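# Put the black pot upright in the middle upper cabinet

## Task

Place the black pot standing upright on the floor of the middle upper cabinet, pushed in deep enough that the cabinet doors could close in front of it. Everything else must stay undisturbed, and the pot must not topple or finish at a tilt.

## Robot and tools

ROBOT. A base that can drive in any direction carries a column about 1.7 m high. A carriage rides up and down it (lift_m) and holds two identical six-joint arms, left and right, each ending in a two-finger gripper. Arm bases sit about 0.57 m + lift_m above the floor; carriage parts hang roughly 0.15 m under them. A hand reaches 0.78 m from its shoulder but only about 0.38 m below its arm base. The hand is about 0.16 m long, 0.1 m wide (0.14 m open); fingertips taper to about 5 mm thick. Parked joints 1 to 6 are 0, 0.05, 0.05, 1.45, 0, 0; with both parked the robot is about 0.85 m wide, 0.65 m long. Cameras: carriage_camera faces forward, tilted about 20 degrees down; left_wrist_camera and right_wrist_camera look past each hand's fingertips. Images are 672x504.

FRAMES. Base frame: origin on the floor below the base centre, x forward, y left, z up, metres. left_hand and right_hand report the point between the finger pads in this frame, plus quat_wxyz (hand z runs along the fingers, fingers open along hand y; a hand pointing straight up with joints 1, 5, 6 at 0 gives 1,0,0,0). Readings may be off, more so far out; the real hand tends to be lower. base_odometry is in the frame the base had at scene start, from wheel turns only (slip counts as motion), heading in rad, left positive, -3.142 to 3.142.

TOOL move. All arguments are optional. "base" holds exactly one relative command, an offset from where the base last reported itself: translate_m (forward +, -2 to 2 m), strafe_m (left +, -2 to 2 m) or rotate_rad (counter-clockwise +, -6.3 to 6.3). "joints" is one flat dictionary keyed by joint name, shared by both arms, each value an absolute target: lift_m 0 to 1 m; for each of left_ and right_: joint1_rad -2.617 to 3.054 (turn about vertical, 0 forward, + left), joint2_rad 0 to 3.141 (shoulder: 0 upper arm back and level, 1.57 up, 3.14 forward and level), joint3_rad 0 to 3.141 (elbow: 0 folded, 3.14 straight), joint4_rad -1.57 to 1.57 (wrist pitch, + lifts fingertips), joint5_rad -1.57 to 1.57 (wrist yaw, + swings fingertips to the RIGHT), joint6_rad -2.094 to 2.094 (roll about the fingers, + clockwise viewed from the forearm), gripper_m 0 to 0.093 m (pad gap). Done tolerances: lift 0.004, joints 1-6 about 0.02/0.105/0.06/0.04/0.025/0.02 rad, gripper 0.004 m. "speeds" caps top speed for this action only: translate_m and strafe_m 0.02-0.5 m/s, rotate_rad 0.05-1.57 rad/s, lift_m 0.08-0.25 m/s (top = default). "min_time_s" (0.1-8 s) sets a minimum duration for arm and gripper motions, giving straighter paths. "cameras" lists which images to return (omitted/null/["all"] = all, [] = none). Out-of-range values are refused; unknown keys make the call invalid. After a refusal or a stop, later move, wait and finished_scene calls in the same reply are skipped. Joints omitted may still be chasing old targets.

TOOL wait: seconds 0 to 10, plus cameras; nothing new is commanded. zoom_image: camera plus region [x0, y0, x1, y1] in image pixels, top-left origin, at most 504x504. finished_scene: scene = current scene number; irreversible, the pot must stay in place unaided.

RESULT LINES. "move" reads "done" or the worst status. base_status / joint_status per motion: done (base: wheels turned as told, slip possible); off_target (resting short, maybe still pushing); contact_stop or time_out (target dropped, holding where stopped; a drive is cut after 14 s); not_followed with "joint command not followed" (a self-collision check withheld arm targets; gripper still acts; escape by resending one arm its current readings with joint 1 swung away, then the other in a later action); limit_stop_at_motor_heat (resend target). on_its_own lists uncommanded activity ("held at" = target). motor_effort gives percent of max, bracket = peak this action; falling lift effort while lowering means a hand rests on something. Joint torques wrap at ±28 N m for joints 1-3. Gripper on a hard object reads up to 5 mm under its width; closed on nothing 0-0.002; release by commanding well above the reading. MOTOR HOT appears at 75 °C; at 100 °C an OVER-TEMPERATURE FAULT drops that arm and its load for 30-60 s. Park arms while idle or thinking.

CAUTIONS. The base only senses wheel strain; arms can bend against furniture with "done". Arms have no contact stop and spring to target when freed. If pinned, back off about 0.2 m the way you came. Never reverse under a table edge into the column. Tipping risk rises with high carriage, stretched or loaded arms, pushing, or sudden stops; only images show a lean. 1 kg in a level hand sinks it 7-25 cm. Avoid arm-on-arm hits or presses, drops, releasing moving items, slams and hard shoves. Time spent writing also runs the simulation, holding the last command; a loose object may get nudged occasionally.

Each tool is called after ">>>" by a JSON object that holds its "fn" and its "kwargs", one argument or row to a line.

## Session

>>> {"fn": "move", "kwargs": {

}}

Scene clock: 0.00 s.
Joint torques (N m): no reading
base_odometry: x=+0.000 y=+0.000 heading=+0.000
base_status: not commanded
joint_positions: lift_m=+0.300 left_joint1_rad=-0.007 left_joint2_rad=+0.044 left_joint3_rad=+0.027 left_joint4_rad=+1.460 left_joint5_rad=-0.018 left_joint6_rad=+0.017 left_gripper_m=+0.09396 right_joint1_rad=-0.002 right_joint2_rad=+0.059 right_joint3_rad=+0.042 right_joint4_rad=+1.500 right_joint5_rad=+0.048 right_joint6_rad=-0.029 right_gripper_m=+0.09396
joint_status: not commanded
motor_effort: lift_m=+23 drive_wheels=-2
left_hand: x=+0.2562 y=+0.3063 z=+1.2991 quat_wxyz=(+0.998, -0.008, +0.064, +0.006) (m; base frame)
right_hand: x=+0.2467 y=-0.3118 z=+1.3037 quat_wxyz=(+0.999, +0.023, +0.044, -0.017) (m; base frame)
pictures: carriage_camera, left_wrist_camera, right_wrist_camera

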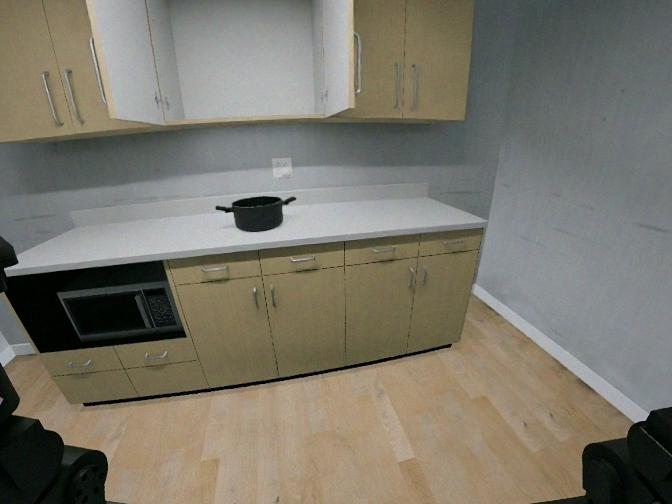

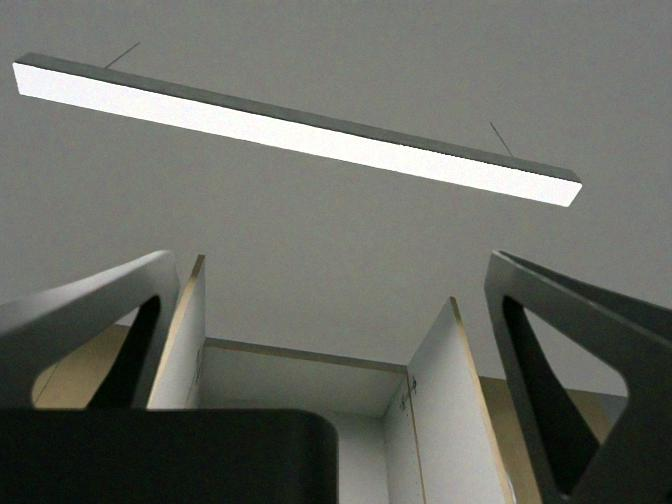

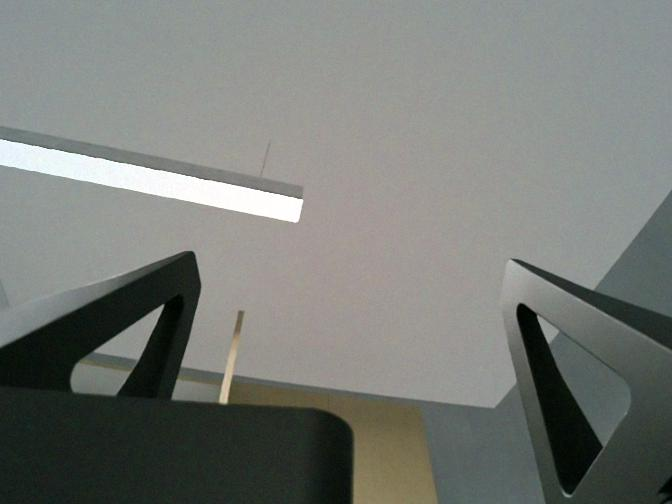

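>>> {"fn": "zoom_image", "kwargs": {
  "camera": "carriage_camera",
  "region": [200, 170, 320, 260]
}}

>>> {"fn": "zoom_image", "kwargs": {
  "camera": "carriage_camera",
  "region": [80, 60, 380, 160]
}}

Scaled by 4.200 from the camera's 672x504 image, which has a finer 960x720 frame.

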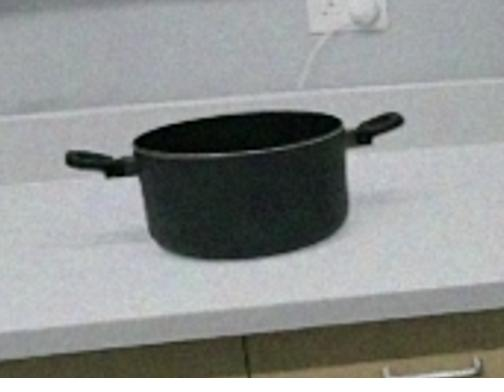

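Scaled by 1.680 from the camera's 672x504 image, which has a finer 960x720 frame.

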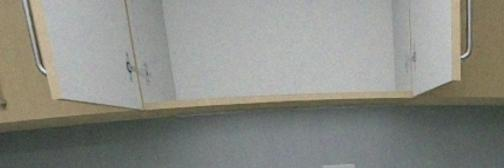

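>>> {"fn": "move", "kwargs": {
  "base": {"rotate_rad": 0.23},
  "joints": {"lift_m": 0.365, "left_joint1_rad": -0.457, "left_joint2_rad": 2.300, "left_joint3_rad": 0.998, "left_joint4_rad": 1.314, "left_joint5_rad": -0.607, "left_joint6_rad": -1.26, "right_joint1_rad": 0.245, "right_joint2_rad": 2.394, "right_joint3_rad": 1.226, "right_joint4_rad": 1.185, "right_joint5_rad": 0.0, "right_joint6_rad": 1.26},
  "speeds": {"rotate_rad": 0.3},
  "min_time_s": 2.5,
  "cameras": ["carriage_camera"]
}}

Scene clock: 12.53 s.
Joint torques (N m): left_arm=[-0.68 -12.45 6.17 2.19 -0.09 -0.04] | right_arm=[0.14 -12.92 6.65 2.14 -0.19 0.07]
move: done
base_odometry: x=+0.000 y=+0.000 heading=+0.230
base_status: done
joint_positions: lift_m=+0.365 left_joint1_rad=-0.451 left_joint2_rad=+2.295 left_joint3_rad=+0.977 left_joint4_rad=+1.313 left_joint5_rad=-0.593 left_joint6_rad=-1.247 left_gripper_m=+0.09397 right_joint1_rad=+0.241 right_joint2_rad=+2.395 right_joint3_rad=+1.199 right_joint4_rad=+1.175 right_joint5_rad=+0.014 right_joint6_rad=+1.245 right_gripper_m=+0.09396
joint_status: all done
motor_effort: lift_m=+24(28) drive_wheels=-7(10)
left_hand: x=+0.7424 y=+0.1584 z=+1.0272 quat_wxyz=(+0.601, -0.453, +0.545, -0.370) (m; base frame)
right_hand: x=+0.8108 y=-0.1612 z=+1.0206 quat_wxyz=(+0.519, +0.348, +0.624, +0.470) (m; base frame)
pictures: carriage_camera

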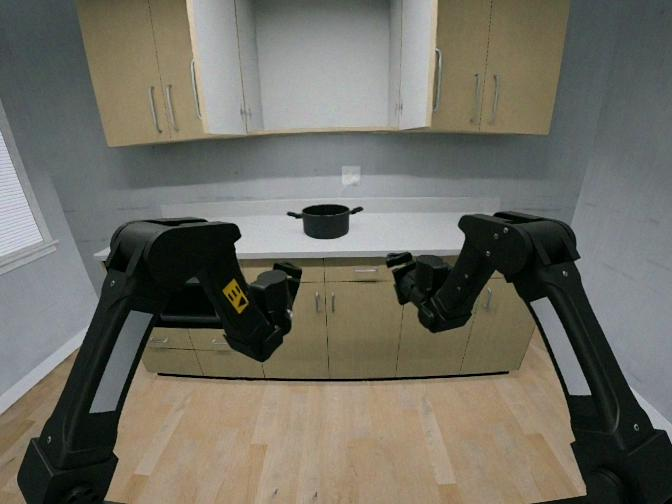

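>>> {"fn": "move", "kwargs": {
  "base": {"strafe_m": 0.074},
  "speeds": {"strafe_m": 0.3},
  "cameras": []
}}

>>> {"fn": "move", "kwargs": {
  "base": {"translate_m": 0.48},
  "speeds": {"translate_m": 0.35},
  "cameras": ["carriage_camera", "left_wrist_camera", "right_wrist_camera"]
}}

Scene clock: 14.90 s.
Joint torques (N m): left_arm=[-0.58 -12.37 6.17 2.18 -0.05 -0.04] | right_arm=[-0.24 -12.98 6.74 2.15 -0.13 0.07]
move: done
base_odometry: x=-0.017 y=+0.072 heading=+0.231
base_status: done
joint_positions: lift_m=+0.365 left_joint1_rad=-0.452 left_joint2_rad=+2.295 left_joint3_rad=+0.977 left_joint4_rad=+1.313 left_joint5_rad=-0.598 left_joint6_rad=-1.248 left_gripper_m=+0.09397 right_joint1_rad=+0.246 right_joint2_rad=+2.395 right_joint3_rad=+1.199 right_joint4_rad=+1.175 right_joint5_rad=+0.011 right_joint6_rad=+1.246 right_gripper_m=+0.09396
joint_status: not commanded
motor_effort: lift_m=+24(24) drive_wheels=-7(13)
left_hand: x=+0.7421 y=+0.1586 z=+1.0272 quat_wxyz=(+0.602, -0.454, +0.544, -0.369) (m; base frame)
right_hand: x=+0.8100 y=-0.1579 z=+1.0206 quat_wxyz=(+0.517, +0.346, +0.625, +0.472) (m; base frame)
pictures: none
No camera images: "cameras" was empty.

Scene clock: 17.97 s.
Joint torques (N m): left_arm=[-0.53 -12.44 6.17 2.19 -0.05 -0.02] | right_arm=[-0.16 -13.09 6.78 2.17 -0.12 0.05]
move: done
base_odometry: x=+0.450 y=+0.182 heading=+0.231
base_status: done
joint_positions: lift_m=+0.365 left_joint1_rad=-0.453 left_joint2_rad=+2.295 left_joint3_rad=+0.977 left_joint4_rad=+1.313 left_joint5_rad=-0.599 left_joint6_rad=-1.248 left_gripper_m=+0.09397 right_joint1_rad=+0.245 right_joint2_rad=+2.395 right_joint3_rad=+1.199 right_joint4_rad=+1.175 right_joint5_rad=+0.011 right_joint6_rad=+1.247 right_gripper_m=+0.09396
joint_status: not commanded
motor_effort: lift_m=+24(24) drive_wheels=-7(10)
left_hand: x=+0.7420 y=+0.1586 z=+1.0272 quat_wxyz=(+0.602, -0.454, +0.544, -0.369) (m; base frame)
right_hand: x=+0.8101 y=-0.1583 z=+1.0205 quat_wxyz=(+0.516, +0.346, +0.625, +0.472) (m; base frame)
pictures: carriage_camera, left_wrist_camera, right_wrist_camera

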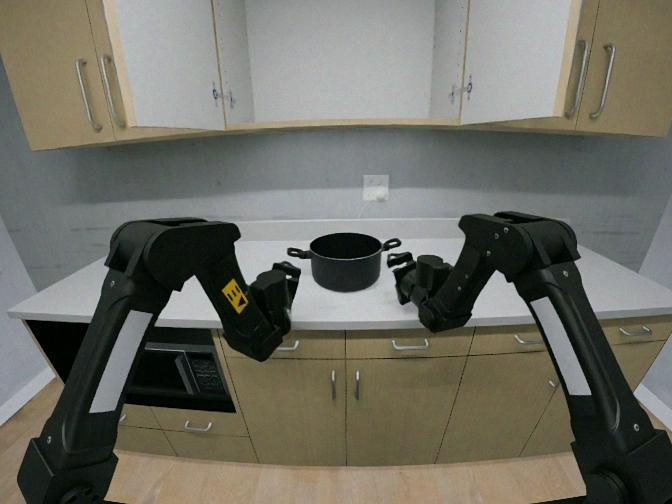

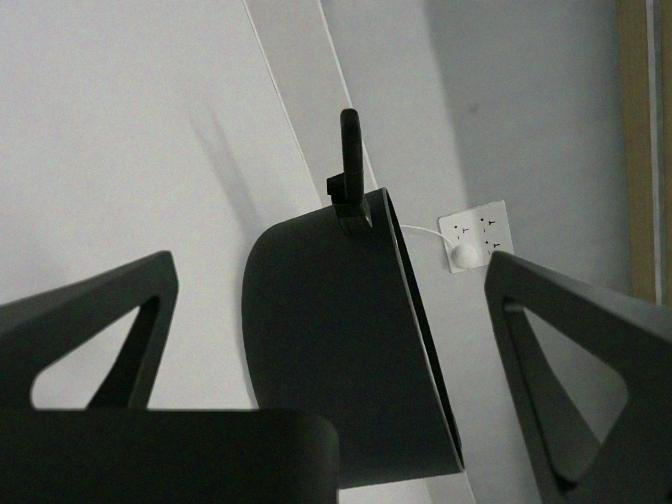

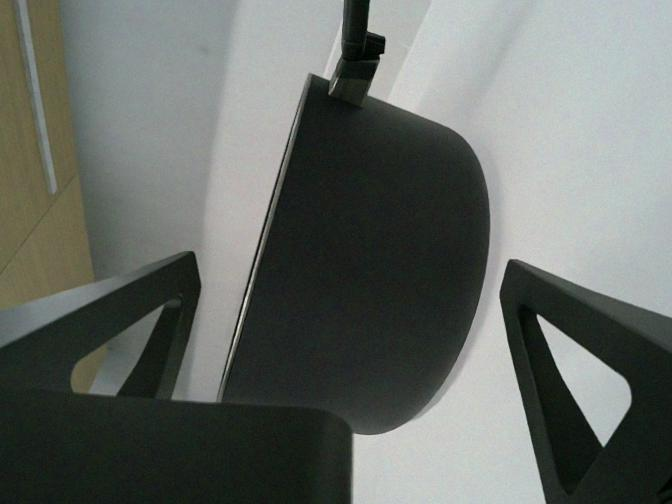

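>>> {"fn": "move", "kwargs": {
  "base": {"translate_m": 0.08},
  "joints": {"right_joint1_rad": 0.205},
  "speeds": {"translate_m": 0.12},
  "cameras": ["left_wrist_camera", "right_wrist_camera"]
}}

Scene clock: 24.93 s.
Joint torques (N m): left_arm=[-0.38 -12.48 6.13 2.18 -0.05 -0.01] | right_arm=[0.01 -13.01 6.6 2.18 -0.12 0.07]
move: done
base_odometry: x=+0.528 y=+0.201 heading=+0.232
base_status: done
joint_positions: lift_m=+0.365 left_joint1_rad=-0.454 left_joint2_rad=+2.295 left_joint3_rad=+0.977 left_joint4_rad=+1.313 left_joint5_rad=-0.599 left_joint6_rad=-1.248 left_gripper_m=+0.09397 right_joint1_rad=+0.204 right_joint2_rad=+2.395 right_joint3_rad=+1.199 right_joint4_rad=+1.175 right_joint5_rad=+0.009 right_joint6_rad=+1.247 right_gripper_m=+0.09396
joint_status: all done
motor_effort: lift_m=+24(24) drive_wheels=-6(11)
left_hand: x=+0.7418 y=+0.1581 z=+1.0272 quat_wxyz=(+0.602, -0.454, +0.544, -0.369) (m; base frame)
right_hand: x=+0.8155 y=-0.1823 z=+1.0204 quat_wxyz=(+0.525, +0.359, +0.618, +0.462) (m; base frame)
pictures: left_wrist_camera, right_wrist_camera

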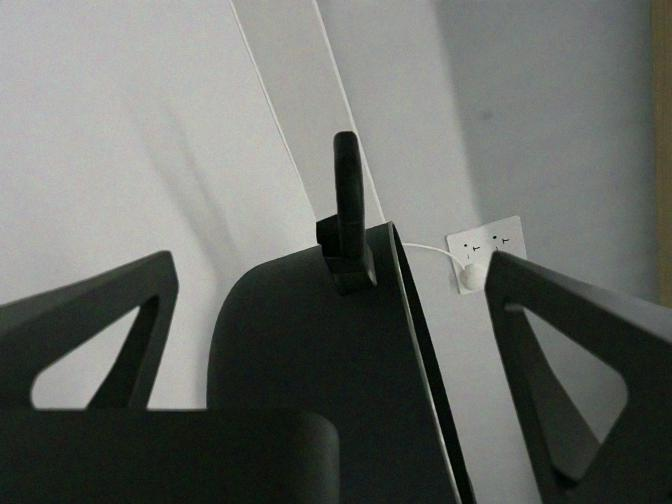

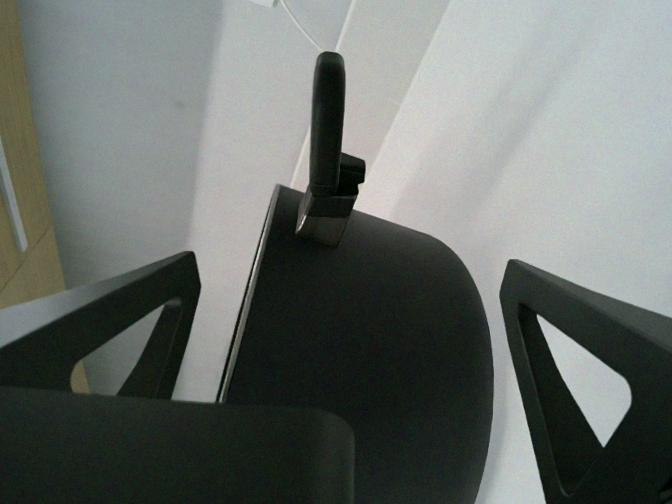

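>>> {"fn": "move", "kwargs": {
  "base": {"translate_m": 0.09},
  "joints": {"lift_m": 0.373},
  "speeds": {"translate_m": 0.1},
  "cameras": ["left_wrist_camera", "right_wrist_camera"]
}}

Scene clock: 27.47 s.
Joint torques (N m): left_arm=[-0.27 -13.04 5.67 2.21 -0.01 -0.02] | right_arm=[-0.03 -13.5 6.37 2.16 -0.11 0.06]
move: done
base_odometry: x=+0.615 y=+0.222 heading=+0.233
base_status: done
joint_positions: lift_m=+0.373 left_joint1_rad=-0.455 left_joint2_rad=+2.299 left_joint3_rad=+0.982 left_joint4_rad=+1.311 left_joint5_rad=-0.600 left_joint6_rad=-1.249 left_gripper_m=+0.09397 right_joint1_rad=+0.205 right_joint2_rad=+2.400 right_joint3_rad=+1.204 right_joint4_rad=+1.176 right_joint5_rad=+0.009 right_joint6_rad=+1.247 right_gripper_m=+0.09396
joint_status: all done
motor_effort: lift_m=+23(28) drive_wheels=-5(10)
left_hand: x=+0.7426 y=+0.1574 z=+1.0342 quat_wxyz=(+0.601, -0.454, +0.544, -0.369) (m; base frame)
right_hand: x=+0.8164 y=-0.1818 z=+1.0281 quat_wxyz=(+0.526, +0.358, +0.618, +0.462) (m; base frame)
pictures: left_wrist_camera, right_wrist_camera

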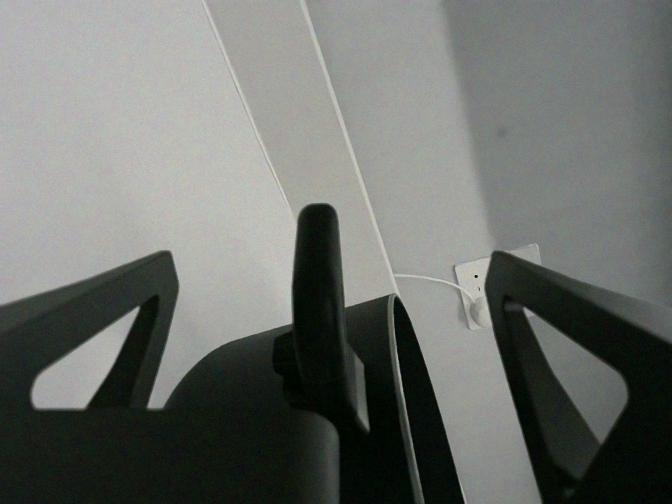

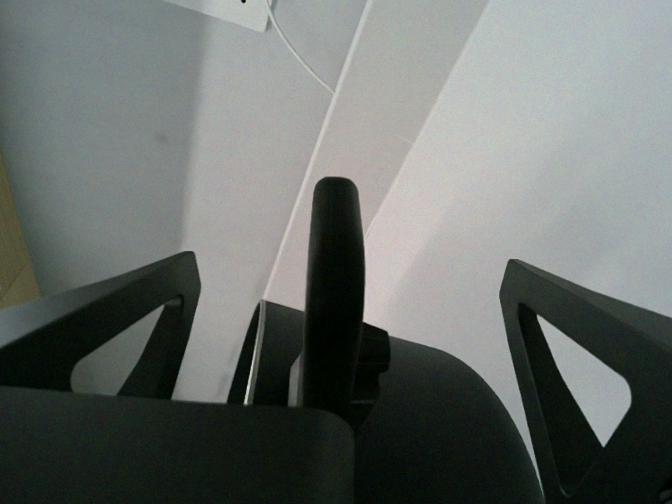

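>>> {"fn": "move", "kwargs": {
  "joints": {"left_gripper_m": 0.004, "right_gripper_m": 0.004},
  "min_time_s": 1.5,
  "cameras": ["left_wrist_camera", "right_wrist_camera"]
}}

Scene clock: 30.13 s.
Joint torques (N m): left_arm=[-0.28 -12.92 5.72 2.34 -0.01 0.51] | right_arm=[-0.03 -13.57 6.27 2.14 -0.11 0.03]
move: off_target
base_odometry: x=+0.615 y=+0.222 heading=+0.233
base_status: not commanded
joint_positions: lift_m=+0.373 left_joint1_rad=-0.455 left_joint2_rad=+2.299 left_joint3_rad=+0.982 left_joint4_rad=+1.299 left_joint5_rad=-0.603 left_joint6_rad=-1.296 left_gripper_m=+0.01070 right_joint1_rad=+0.205 right_joint2_rad=+2.400 right_joint3_rad=+1.204 right_joint4_rad=+1.176 right_joint5_rad=+0.008 right_joint6_rad=+1.247 right_gripper_m=+0.02085
joint_status: left_gripper_m off_target (ended at +0.01072, target +0.00400); right_gripper_m off_target (ended at +0.02087, target +0.00400)
motor_effort: lift_m=+23(23) drive_wheels=-5(6)
left_hand: x=+0.7425 y=+0.1579 z=+1.0315 quat_wxyz=(+0.591, -0.468, +0.537, -0.378) (m; base frame)
right_hand: x=+0.8164 y=-0.1817 z=+1.0282 quat_wxyz=(+0.526, +0.358, +0.618, +0.463) (m; base frame)
pictures: left_wrist_camera, right_wrist_camera

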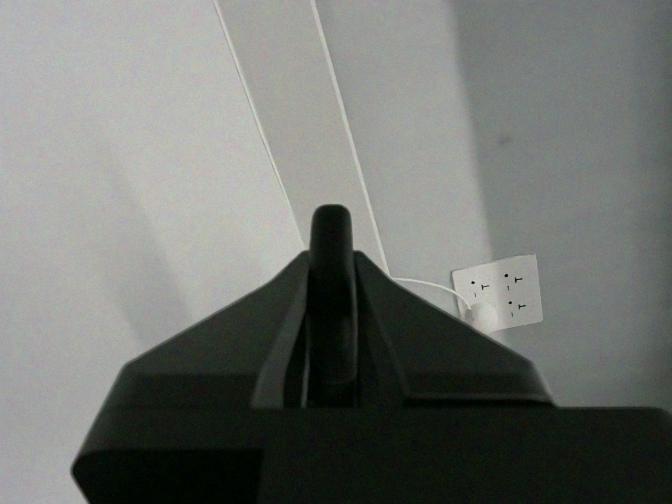

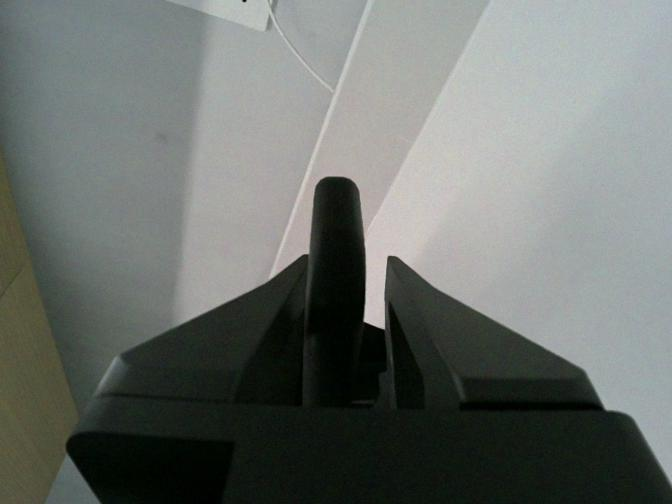

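>>> {"fn": "move", "kwargs": {
  "joints": {"lift_m": 0.52, "left_joint4_rad": 1.46, "right_joint4_rad": 1.33},
  "speeds": {"lift_m": 0.1},
  "min_time_s": 1.4,
  "cameras": ["carriage_camera", "left_wrist_camera", "right_wrist_camera"]
}}

Scene clock: 32.70 s.
Joint torques (N m): left_arm=[-0.5 -16.23 5.64 3.91 0.06 0.56] | right_arm=[-0.06 -17.44 6.2 3.74 0.03 -0.45]
move: off_target
base_odometry: x=+0.615 y=+0.222 heading=+0.233
base_status: not commanded
joint_positions: lift_m=+0.520 left_joint1_rad=-0.453 left_joint2_rad=+2.332 left_joint3_rad=+0.981 left_joint4_rad=+1.305 left_joint5_rad=-0.610 left_joint6_rad=-1.301 left_gripper_m=+0.01057 right_joint1_rad=+0.204 right_joint2_rad=+2.438 right_joint3_rad=+1.204 right_joint4_rad=+1.178 right_joint5_rad=-0.002 right_joint6_rad=+1.293 right_gripper_m=+0.01060
joint_status: left_joint4_rad off_target (ended at +1.305, target +1.460); right_joint4_rad off_target (ended at +1.178, target +1.330); the others done
on_its_own: right_gripper_m moved -0.01024 toward your old target +0.00400
motor_effort: lift_m=+25(28) drive_wheels=+2(7)
left_hand: x=+0.7412 y=+0.1608 z=+1.1626 quat_wxyz=(+0.588, -0.473, +0.543, -0.367) (m; base frame)
right_hand: x=+0.8145 y=-0.1805 z=+1.1531 quat_wxyz=(+0.503, +0.375, +0.622, +0.468) (m; base frame)
pictures: carriage_camera, left_wrist_camera, right_wrist_camera

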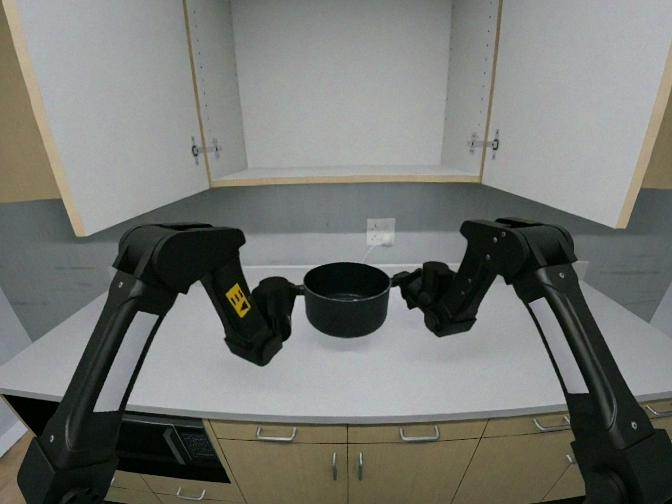

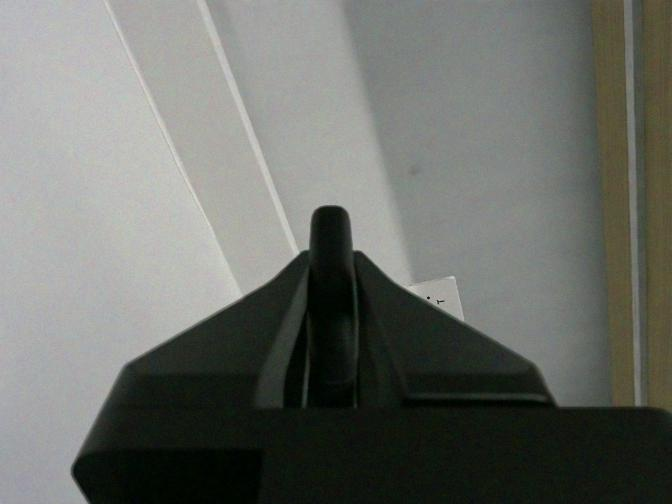

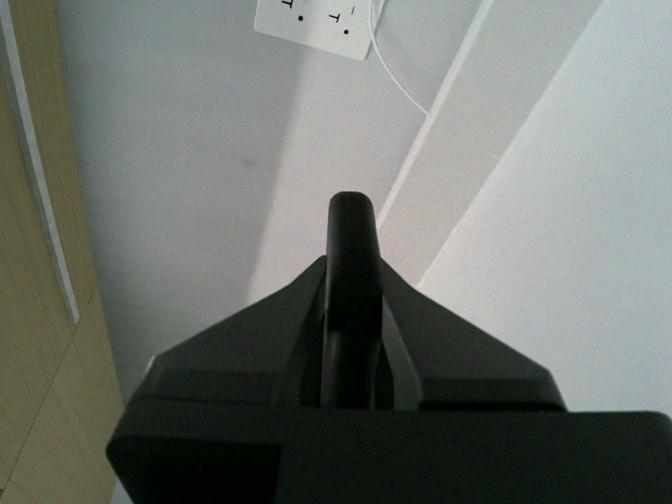

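>>> {"fn": "move", "kwargs": {
  "base": {"translate_m": -0.14},
  "speeds": {"translate_m": 0.15},
  "cameras": []
}}

>>> {"fn": "move", "kwargs": {
  "base": {"strafe_m": -0.016},
  "joints": {"lift_m": 0.94},
  "speeds": {"lift_m": 0.14, "strafe_m": 0.05},
  "cameras": ["carriage_camera"]
}}

Scene clock: 39.83 s.
Joint torques (N m): left_arm=[-0.47 -16.35 5.63 3.92 0.04 0.55] | right_arm=[-0.09 -17.42 6.13 3.73 0 -0.43]
move: done
base_odometry: x=+0.479 y=+0.190 heading=+0.233
base_status: done
joint_positions: lift_m=+0.520 left_joint1_rad=-0.453 left_joint2_rad=+2.332 left_joint3_rad=+0.981 left_joint4_rad=+1.305 left_joint5_rad=-0.611 left_joint6_rad=-1.301 left_gripper_m=+0.01057 right_joint1_rad=+0.204 right_joint2_rad=+2.438 right_joint3_rad=+1.204 right_joint4_rad=+1.178 right_joint5_rad=-0.002 right_joint6_rad=+1.293 right_gripper_m=+0.01060
joint_status: not commanded
motor_effort: lift_m=+25(25) drive_wheels=-6(11)
left_hand: x=+0.7412 y=+0.1608 z=+1.1626 quat_wxyz=(+0.588, -0.473, +0.543, -0.367) (m; base frame)
right_hand: x=+0.8145 y=-0.1805 z=+1.1531 quat_wxyz=(+0.503, +0.375, +0.622, +0.468) (m; base frame)
pictures: none
No camera images: "cameras" was empty.

Scene clock: 43.37 s.
Joint torques (N m): left_arm=[-0.62 -17.18 6.04 3.8 0.07 0.56] | right_arm=[-0.01 -18.26 6.15 3.67 0 -0.45]
move: done
base_odometry: x=+0.483 y=+0.175 heading=+0.233
base_status: done
joint_positions: lift_m=+0.940 left_joint1_rad=-0.451 left_joint2_rad=+2.341 left_joint3_rad=+0.976 left_joint4_rad=+1.314 left_joint5_rad=-0.612 left_joint6_rad=-1.302 left_gripper_m=+0.01057 right_joint1_rad=+0.204 right_joint2_rad=+2.447 right_joint3_rad=+1.204 right_joint4_rad=+1.184 right_joint5_rad=-0.001 right_joint6_rad=+1.294 right_gripper_m=+0.01051
joint_status: all done
motor_effort: lift_m=+25(30) drive_wheels=-6(11)
left_hand: x=+0.7401 y=+0.1628 z=+1.5784 quat_wxyz=(+0.588, -0.474, +0.544, -0.365) (m; base frame)
right_hand: x=+0.8142 y=-0.1811 z=+1.5693 quat_wxyz=(+0.502, +0.377, +0.622, +0.467) (m; base frame)
pictures: carriage_camera

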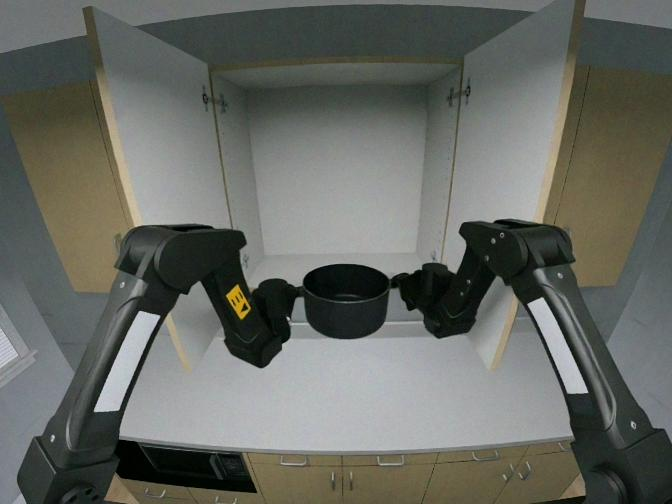

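>>> {"fn": "move", "kwargs": {
  "base": {"translate_m": 0.26},
  "speeds": {"translate_m": 0.12},
  "cameras": ["carriage_camera"]
}}

Scene clock: 47.10 s.
Joint torques (N m): left_arm=[-0.68 -17.24 6.08 3.82 0.06 0.56] | right_arm=[-0.03 -18.26 6.12 3.67 0 -0.47]
move: done
base_odometry: x=+0.736 y=+0.234 heading=+0.232
base_status: done
joint_positions: lift_m=+0.940 left_joint1_rad=-0.451 left_joint2_rad=+2.341 left_joint3_rad=+0.976 left_joint4_rad=+1.314 left_joint5_rad=-0.612 left_joint6_rad=-1.302 left_gripper_m=+0.01057 right_joint1_rad=+0.204 right_joint2_rad=+2.447 right_joint3_rad=+1.204 right_joint4_rad=+1.184 right_joint5_rad=-0.001 right_joint6_rad=+1.294 right_gripper_m=+0.01051
joint_status: not commanded
motor_effort: lift_m=+25(25) drive_wheels=+2(13)
left_hand: x=+0.7401 y=+0.1627 z=+1.5783 quat_wxyz=(+0.588, -0.474, +0.544, -0.365) (m; base frame)
right_hand: x=+0.8142 y=-0.1811 z=+1.5693 quat_wxyz=(+0.502, +0.377, +0.622, +0.467) (m; base frame)
pictures: carriage_camera

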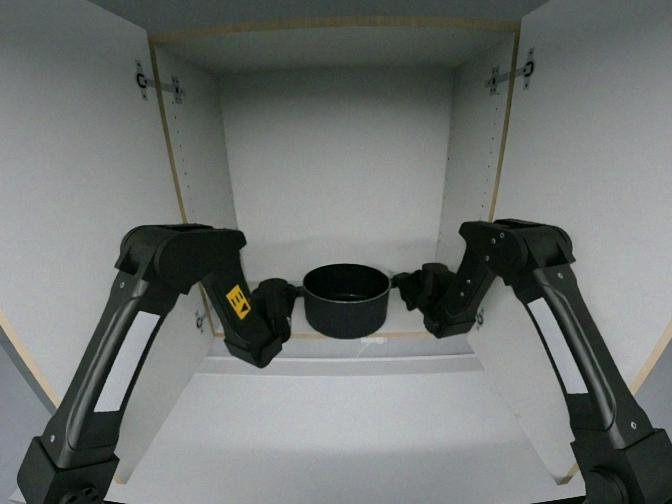

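>>> {"fn": "move", "kwargs": {
  "joints": {"left_joint1_rad": -0.363, "left_joint2_rad": 2.511, "left_joint3_rad": 1.544, "left_joint4_rad": 1.166, "left_joint5_rad": -0.524, "right_joint1_rad": 0.172, "right_joint2_rad": 2.661, "right_joint3_rad": 1.885, "right_joint4_rad": 0.970, "right_joint5_rad": -0.033},
  "min_time_s": 3.5,
  "cameras": ["carriage_camera", "left_wrist_camera", "right_wrist_camera"]
}}

Scene clock: 53.93 s.
Joint torques (N m): left_arm=[-0.43 -19.9 11.21 3.94 0.08 0.55] | right_arm=[0.35 -20.38 11.45 3.6 -0.03 -0.46]
move: off_target
base_odometry: x=+0.736 y=+0.234 heading=+0.232
base_status: not commanded
joint_positions: lift_m=+0.940 left_joint1_rad=-0.360 left_joint2_rad=+2.547 left_joint3_rad=+1.481 left_joint4_rad=+1.015 left_joint5_rad=-0.532 left_joint6_rad=-1.300 left_gripper_m=+0.01055 right_joint1_rad=+0.167 right_joint2_rad=+2.706 right_joint3_rad=+1.810 right_joint4_rad=+0.831 right_joint5_rad=-0.031 right_joint6_rad=+1.294 right_gripper_m=+0.01046
joint_status: left_joint3_rad off_target (ended at +1.481, target +1.544); left_joint4_rad off_target (ended at +1.015, target +1.166); right_joint3_rad off_target (ended at +1.810, target +1.885); right_joint4_rad off_target (ended at +0.831, target +0.970); the others done
motor_effort: lift_m=+25(25) drive_wheels=+3(4)
left_hand: x=+0.8445 y=+0.1627 z=+1.5782 quat_wxyz=(+0.589, -0.478, +0.542, -0.362) (m; base frame)
right_hand: x=+0.9166 y=-0.1810 z=+1.5692 quat_wxyz=(+0.502, +0.381, +0.622, +0.465) (m; base frame)
pictures: carriage_camera, left_wrist_camera, right_wrist_camera

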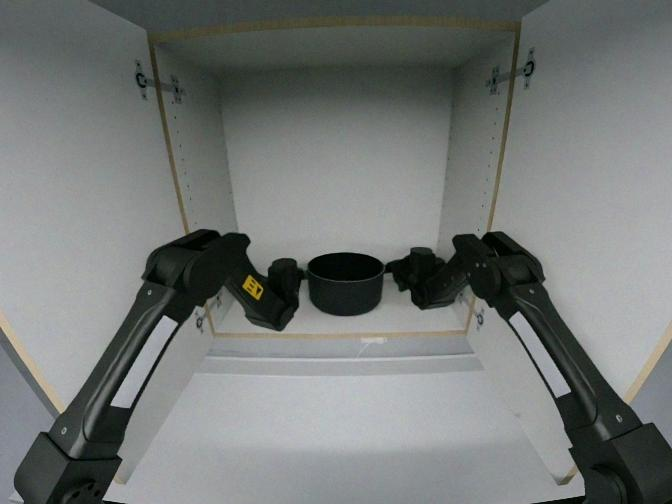

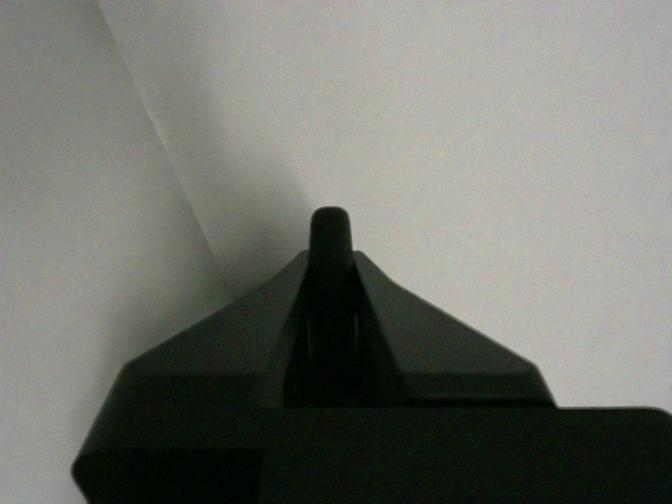

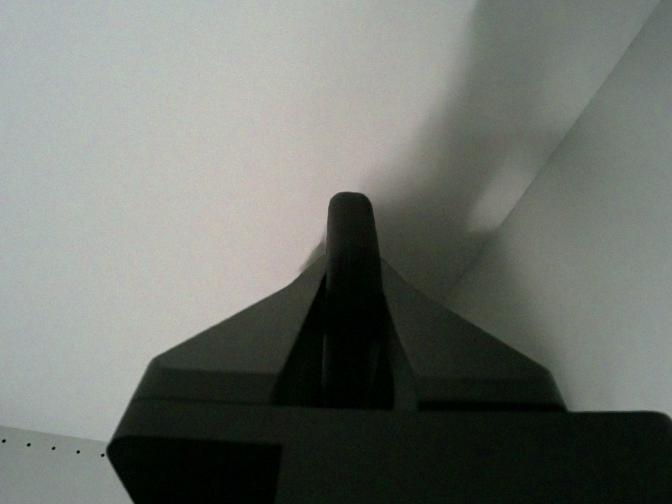

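>>> {"fn": "move", "kwargs": {
  "joints": {"lift_m": 0.872},
  "speeds": {"lift_m": 0.08},
  "cameras": ["carriage_camera"]
}}

Scene clock: 60.07 s.
Joint torques (N m): left_arm=[-0.57 -20.1 7.99 2.68 0.2 0.49] | right_arm=[0.44 -20.1 7.97 2.39 -0.11 -0.43]
move: done
base_odometry: x=+0.736 y=+0.234 heading=+0.232
base_status: not commanded
joint_positions: lift_m=+0.872 left_joint1_rad=-0.358 left_joint2_rad=+2.548 left_joint3_rad=+1.516 left_joint4_rad=+1.119 left_joint5_rad=-0.538 left_joint6_rad=-1.295 left_gripper_m=+0.01051 right_joint1_rad=+0.166 right_joint2_rad=+2.701 right_joint3_rad=+1.856 right_joint4_rad=+0.936 right_joint5_rad=-0.026 right_joint6_rad=+1.290 right_gripper_m=+0.00947
joint_status: all done
on_its_own: left_joint4_rad moved +0.105 toward your old target +1.166; right_joint4_rad moved +0.105 to your old target +0.970
motor_effort: lift_m=+20(21) drive_wheels=+3(7)
left_hand: x=+0.8500 y=+0.1627 z=+1.5473 quat_wxyz=(+0.614, -0.469, +0.493, -0.401) (m; base frame)
right_hand: x=+0.9233 y=-0.1817 z=+1.5514 quat_wxyz=(+0.545, +0.351, +0.576, +0.498) (m; base frame)
pictures: carriage_camera

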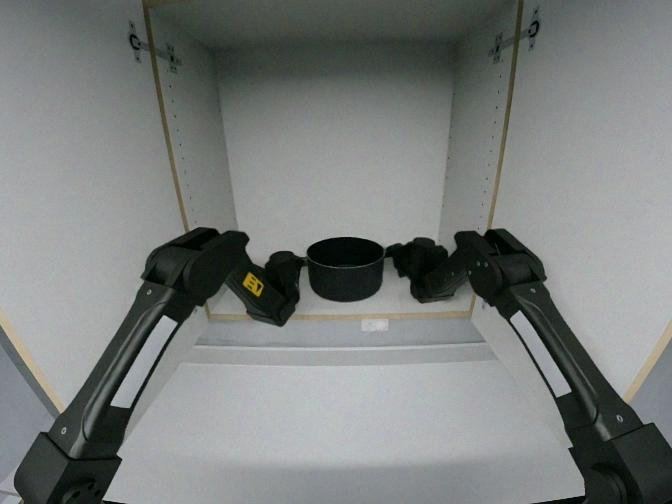

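>>> {"fn": "zoom_image", "kwargs": {
  "camera": "carriage_camera",
  "region": [240, 210, 460, 340]
}}

Scaled by 2.291 from the camera's 672x504 image, which has a finer 960x720 frame.

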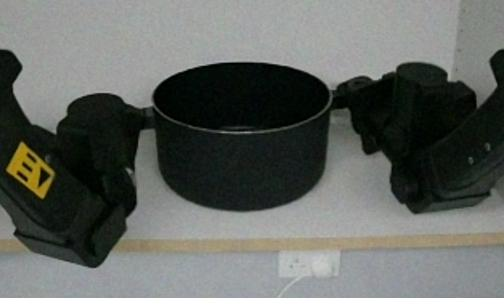

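>>> {"fn": "move", "kwargs": {
  "joints": {"left_joint1_rad": -0.353, "left_joint2_rad": 2.551, "left_joint3_rad": 1.634, "left_joint4_rad": 1.117, "left_joint5_rad": -0.514, "right_joint1_rad": 0.169, "right_joint2_rad": 2.7195, "right_joint3_rad": 2.012, "right_joint4_rad": 0.903, "right_joint5_rad": -0.036},
  "min_time_s": 1.5,
  "cameras": ["carriage_camera"]
}}

Scene clock: 65.50 s.
Joint torques (N m): left_arm=[-0.14 -17.63 10.14 3.1 0.32 0.49] | right_arm=[0.39 -17.62 9.98 2.75 -0.15 -0.46]
move: off_target
base_odometry: x=+0.736 y=+0.234 heading=+0.232
base_status: not commanded
joint_positions: lift_m=+0.872 left_joint1_rad=-0.352 left_joint2_rad=+2.560 left_joint3_rad=+1.586 left_joint4_rad=+1.034 left_joint5_rad=-0.541 left_joint6_rad=-1.294 left_gripper_m=+0.01052 right_joint1_rad=+0.163 right_joint2_rad=+2.731 right_joint3_rad=+1.961 right_joint4_rad=+0.837 right_joint5_rad=-0.024 right_joint6_rad=+1.293 right_gripper_m=+0.00927
joint_status: left_joint4_rad off_target (ended at +1.034, target +1.117); left_joint5_rad off_target (ended at -0.541, target -0.514); right_joint4_rad off_target (ended at +0.837, target +0.903); the others done
motor_effort: lift_m=+20(20) drive_wheels=+3(4)
left_hand: x=+0.8623 y=+0.1628 z=+1.5496 quat_wxyz=(+0.611, -0.473, +0.500, -0.390) (m; base frame)
right_hand: x=+0.9374 y=-0.1817 z=+1.5542 quat_wxyz=(+0.540, +0.358, +0.582, +0.492) (m; base frame)
pictures: carriage_camera

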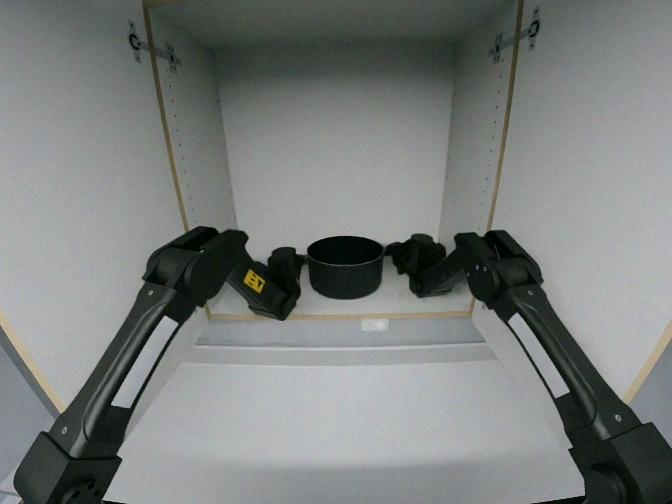

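>>> {"fn": "move", "kwargs": {
  "joints": {"lift_m": 0.845},
  "speeds": {"lift_m": 0.08},
  "cameras": ["carriage_camera"]
}}

>>> {"fn": "zoom_image", "kwargs": {
  "camera": "carriage_camera",
  "region": [240, 210, 460, 340]
}}

Scene clock: 66.67 s.
Joint torques (N m): left_arm=[-0.38 -17.61 7.25 2.28 0.35 0.23] | right_arm=[0.54 -17.55 7.32 2.15 -0.12 -0.47]
move: done
base_odometry: x=+0.736 y=+0.234 heading=+0.232
base_status: not commanded
joint_positions: lift_m=+0.845 left_joint1_rad=-0.350 left_joint2_rad=+2.560 left_joint3_rad=+1.618 left_joint4_rad=+1.101 left_joint5_rad=-0.541 left_joint6_rad=-1.272 left_gripper_m=+0.01051 right_joint1_rad=+0.162 right_joint2_rad=+2.730 right_joint3_rad=+1.995 right_joint4_rad=+0.886 right_joint5_rad=-0.028 right_joint6_rad=+1.293 right_gripper_m=+0.00927
joint_status: all done
on_its_own: left_joint4_rad moved +0.067 to your old target +1.117; right_joint4_rad moved +0.049 to your old target +0.903
motor_effort: lift_m=+19(20) drive_wheels=+3(4)
left_hand: x=+0.8654 y=+0.1632 z=+1.5508 quat_wxyz=(+0.631, -0.460, +0.469, -0.412) (m; base frame)
right_hand: x=+0.9394 y=-0.1817 z=+1.5560 quat_wxyz=(+0.560, +0.340, +0.556, +0.511) (m; base frame)
pictures: carriage_camera

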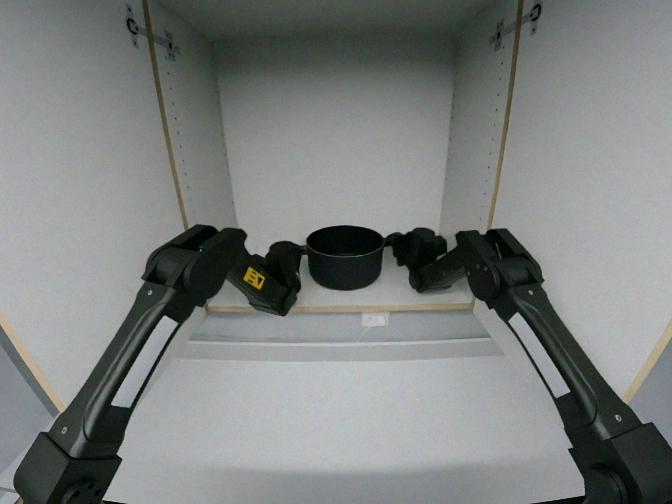

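Scaled by 2.291 from the camera's 672x504 image, which has a finer 960x720 frame.

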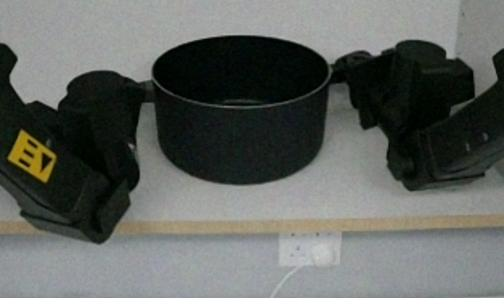

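>>> {"fn": "move", "kwargs": {
  "joints": {"left_gripper_m": 0.08, "right_gripper_m": 0.08},
  "min_time_s": 1.2,
  "cameras": ["left_wrist_camera", "right_wrist_camera", "carriage_camera"]
}}

Scene clock: 68.97 s.
Joint torques (N m): left_arm=[-0.46 -17.66 7.3 2.34 0.21 0.22] | right_arm=[0.35 -17.66 7.25 2.18 -0.14 -0.26]
move: done
base_odometry: x=+0.736 y=+0.234 heading=+0.232
base_status: not commanded
joint_positions: lift_m=+0.845 left_joint1_rad=-0.349 left_joint2_rad=+2.560 left_joint3_rad=+1.618 left_joint4_rad=+1.096 left_joint5_rad=-0.527 left_joint6_rad=-1.270 left_gripper_m=+0.07991 right_joint1_rad=+0.163 right_joint2_rad=+2.731 right_joint3_rad=+1.995 right_joint4_rad=+0.887 right_joint5_rad=-0.027 right_joint6_rad=+1.275 right_gripper_m=+0.07990
joint_status: all done
motor_effort: lift_m=+20(20) drive_wheels=+3(7)
left_hand: x=+0.8660 y=+0.1611 z=+1.5495 quat_wxyz=(+0.628, -0.456, +0.475, -0.414) (m; base frame)
right_hand: x=+0.9392 y=-0.1809 z=+1.5556 quat_wxyz=(+0.565, +0.335, +0.559, +0.506) (m; base frame)
pictures: carriage_camera, left_wrist_camera, right_wrist_camera

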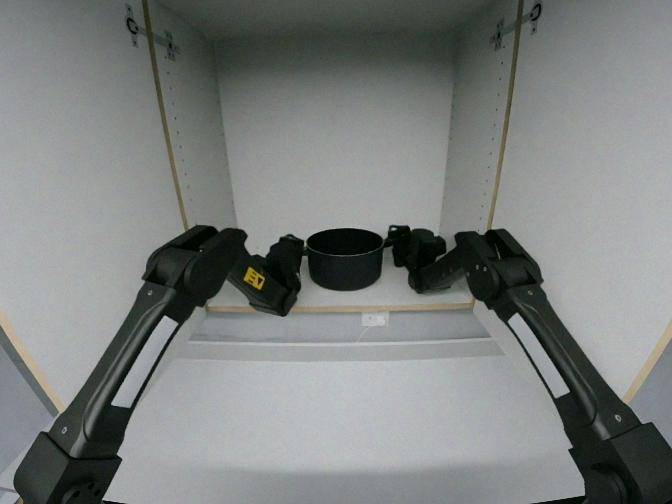

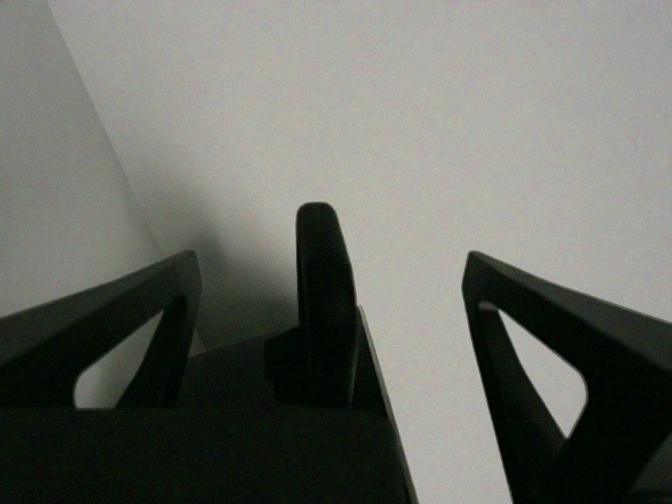

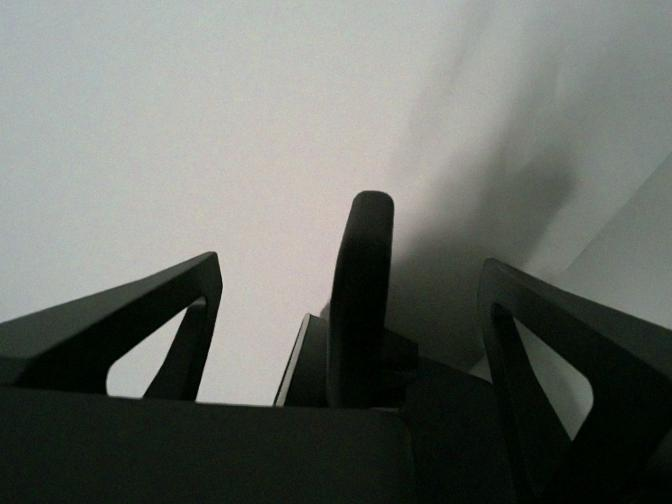

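>>> {"fn": "move", "kwargs": {
  "base": {"translate_m": -0.14},
  "speeds": {"translate_m": 0.15},
  "cameras": ["carriage_camera", "left_wrist_camera", "right_wrist_camera"]
}}

Scene clock: 71.27 s.
Joint torques (N m): left_arm=[-0.31 -17.72 7.25 2.33 0.2 0.23] | right_arm=[0.12 -17.62 7.3 2.18 -0.13 -0.28]
move: done
base_odometry: x=+0.600 y=+0.202 heading=+0.232
base_status: done
joint_positions: lift_m=+0.845 left_joint1_rad=-0.350 left_joint2_rad=+2.560 left_joint3_rad=+1.618 left_joint4_rad=+1.098 left_joint5_rad=-0.526 left_joint6_rad=-1.270 left_gripper_m=+0.07991 right_joint1_rad=+0.165 right_joint2_rad=+2.731 right_joint3_rad=+1.995 right_joint4_rad=+0.889 right_joint5_rad=-0.027 right_joint6_rad=+1.274 right_gripper_m=+0.07990
joint_status: not commanded
motor_effort: lift_m=+20(20) drive_wheels=-2(15)
left_hand: x=+0.8658 y=+0.1602 z=+1.5499 quat_wxyz=(+0.628, -0.455, +0.475, -0.415) (m; base frame)
right_hand: x=+0.9389 y=-0.1795 z=+1.5558 quat_wxyz=(+0.565, +0.334, +0.559, +0.507) (m; base frame)
pictures: carriage_camera, left_wrist_camera, right_wrist_camera

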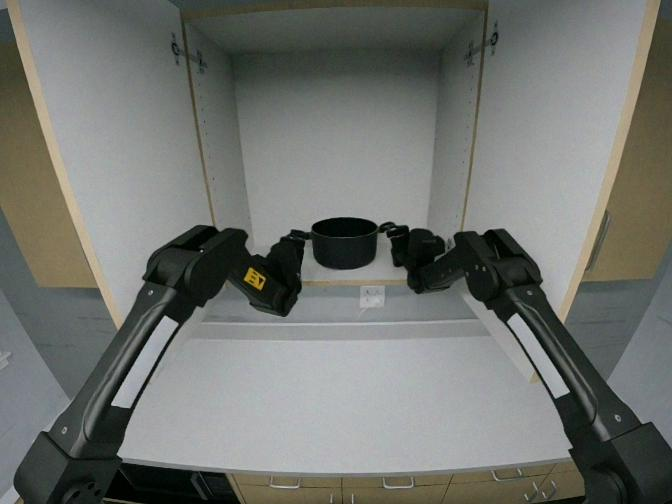

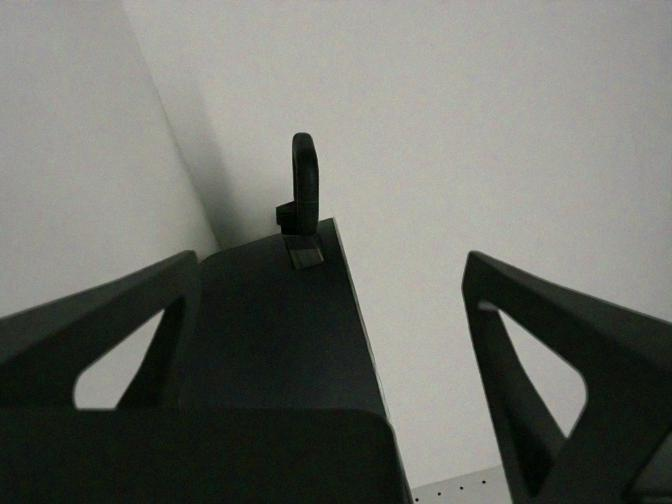

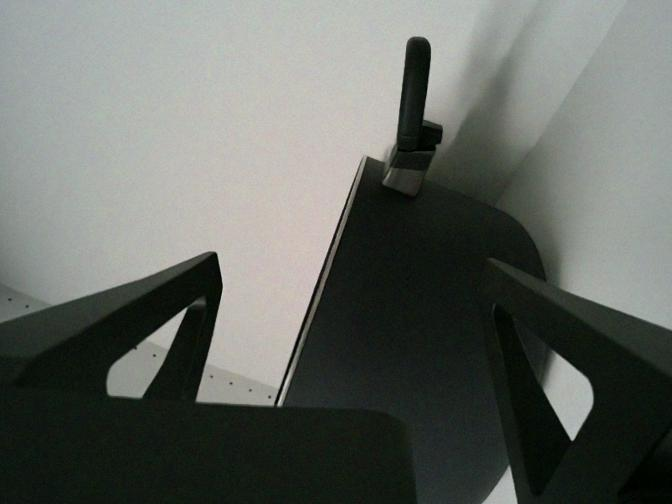

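>>> {"fn": "zoom_image", "kwargs": {
  "camera": "carriage_camera",
  "region": [240, 190, 440, 310]
}}

>>> {"fn": "move", "kwargs": {
  "base": {"translate_m": -0.35},
  "speeds": {"translate_m": 0.25},
  "cameras": ["carriage_camera"]
}}

Scaled by 2.520 from the camera's 672x504 image, which has a finer 960x720 frame.

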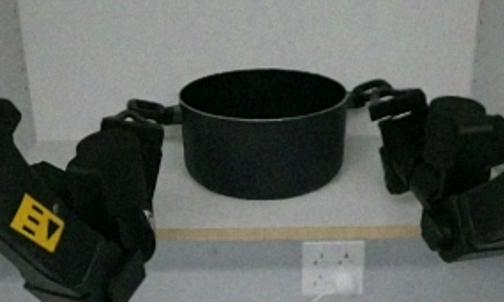

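Scene clock: 75.10 s.
Joint torques (N m): left_arm=[-0.32 -17.69 7.2 2.34 0.2 0.23] | right_arm=[0.13 -17.72 7.28 2.12 -0.12 -0.25]
move: done
base_odometry: x=+0.259 y=+0.122 heading=+0.231
base_status: done
joint_positions: lift_m=+0.845 left_joint1_rad=-0.351 left_joint2_rad=+2.560 left_joint3_rad=+1.618 left_joint4_rad=+1.098 left_joint5_rad=-0.525 left_joint6_rad=-1.270 left_gripper_m=+0.07991 right_joint1_rad=+0.166 right_joint2_rad=+2.731 right_joint3_rad=+1.995 right_joint4_rad=+0.889 right_joint5_rad=-0.027 right_joint6_rad=+1.274 right_gripper_m=+0.07990
joint_status: not commanded
motor_effort: lift_m=+20(20) drive_wheels=-7(11)
left_hand: x=+0.8658 y=+0.1598 z=+1.5499 quat_wxyz=(+0.628, -0.455, +0.475, -0.416) (m; base frame)
right_hand: x=+0.9388 y=-0.1787 z=+1.5558 quat_wxyz=(+0.565, +0.334, +0.559, +0.507) (m; base frame)
pictures: carriage_camera

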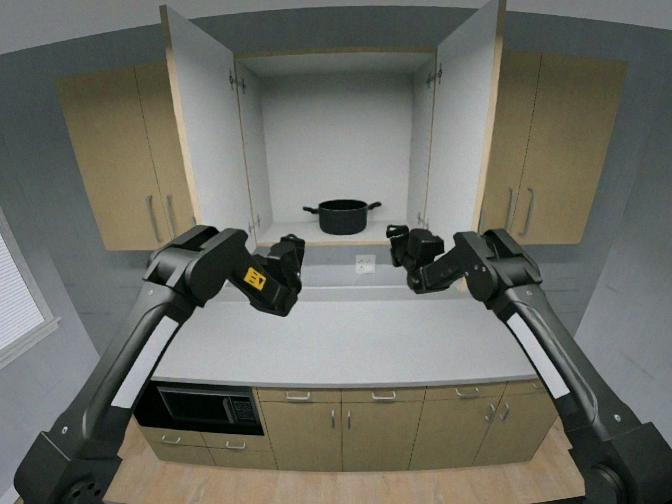

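>>> {"fn": "zoom_image", "kwargs": {
  "camera": "carriage_camera",
  "region": [250, 180, 430, 270]
}}

Scaled by 2.800 from the camera's 672x504 image, which has a finer 960x720 frame.

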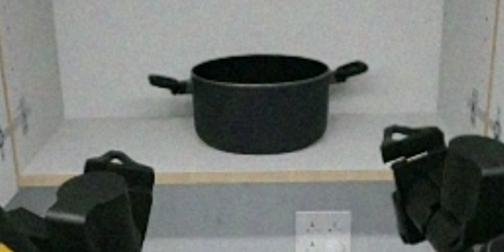

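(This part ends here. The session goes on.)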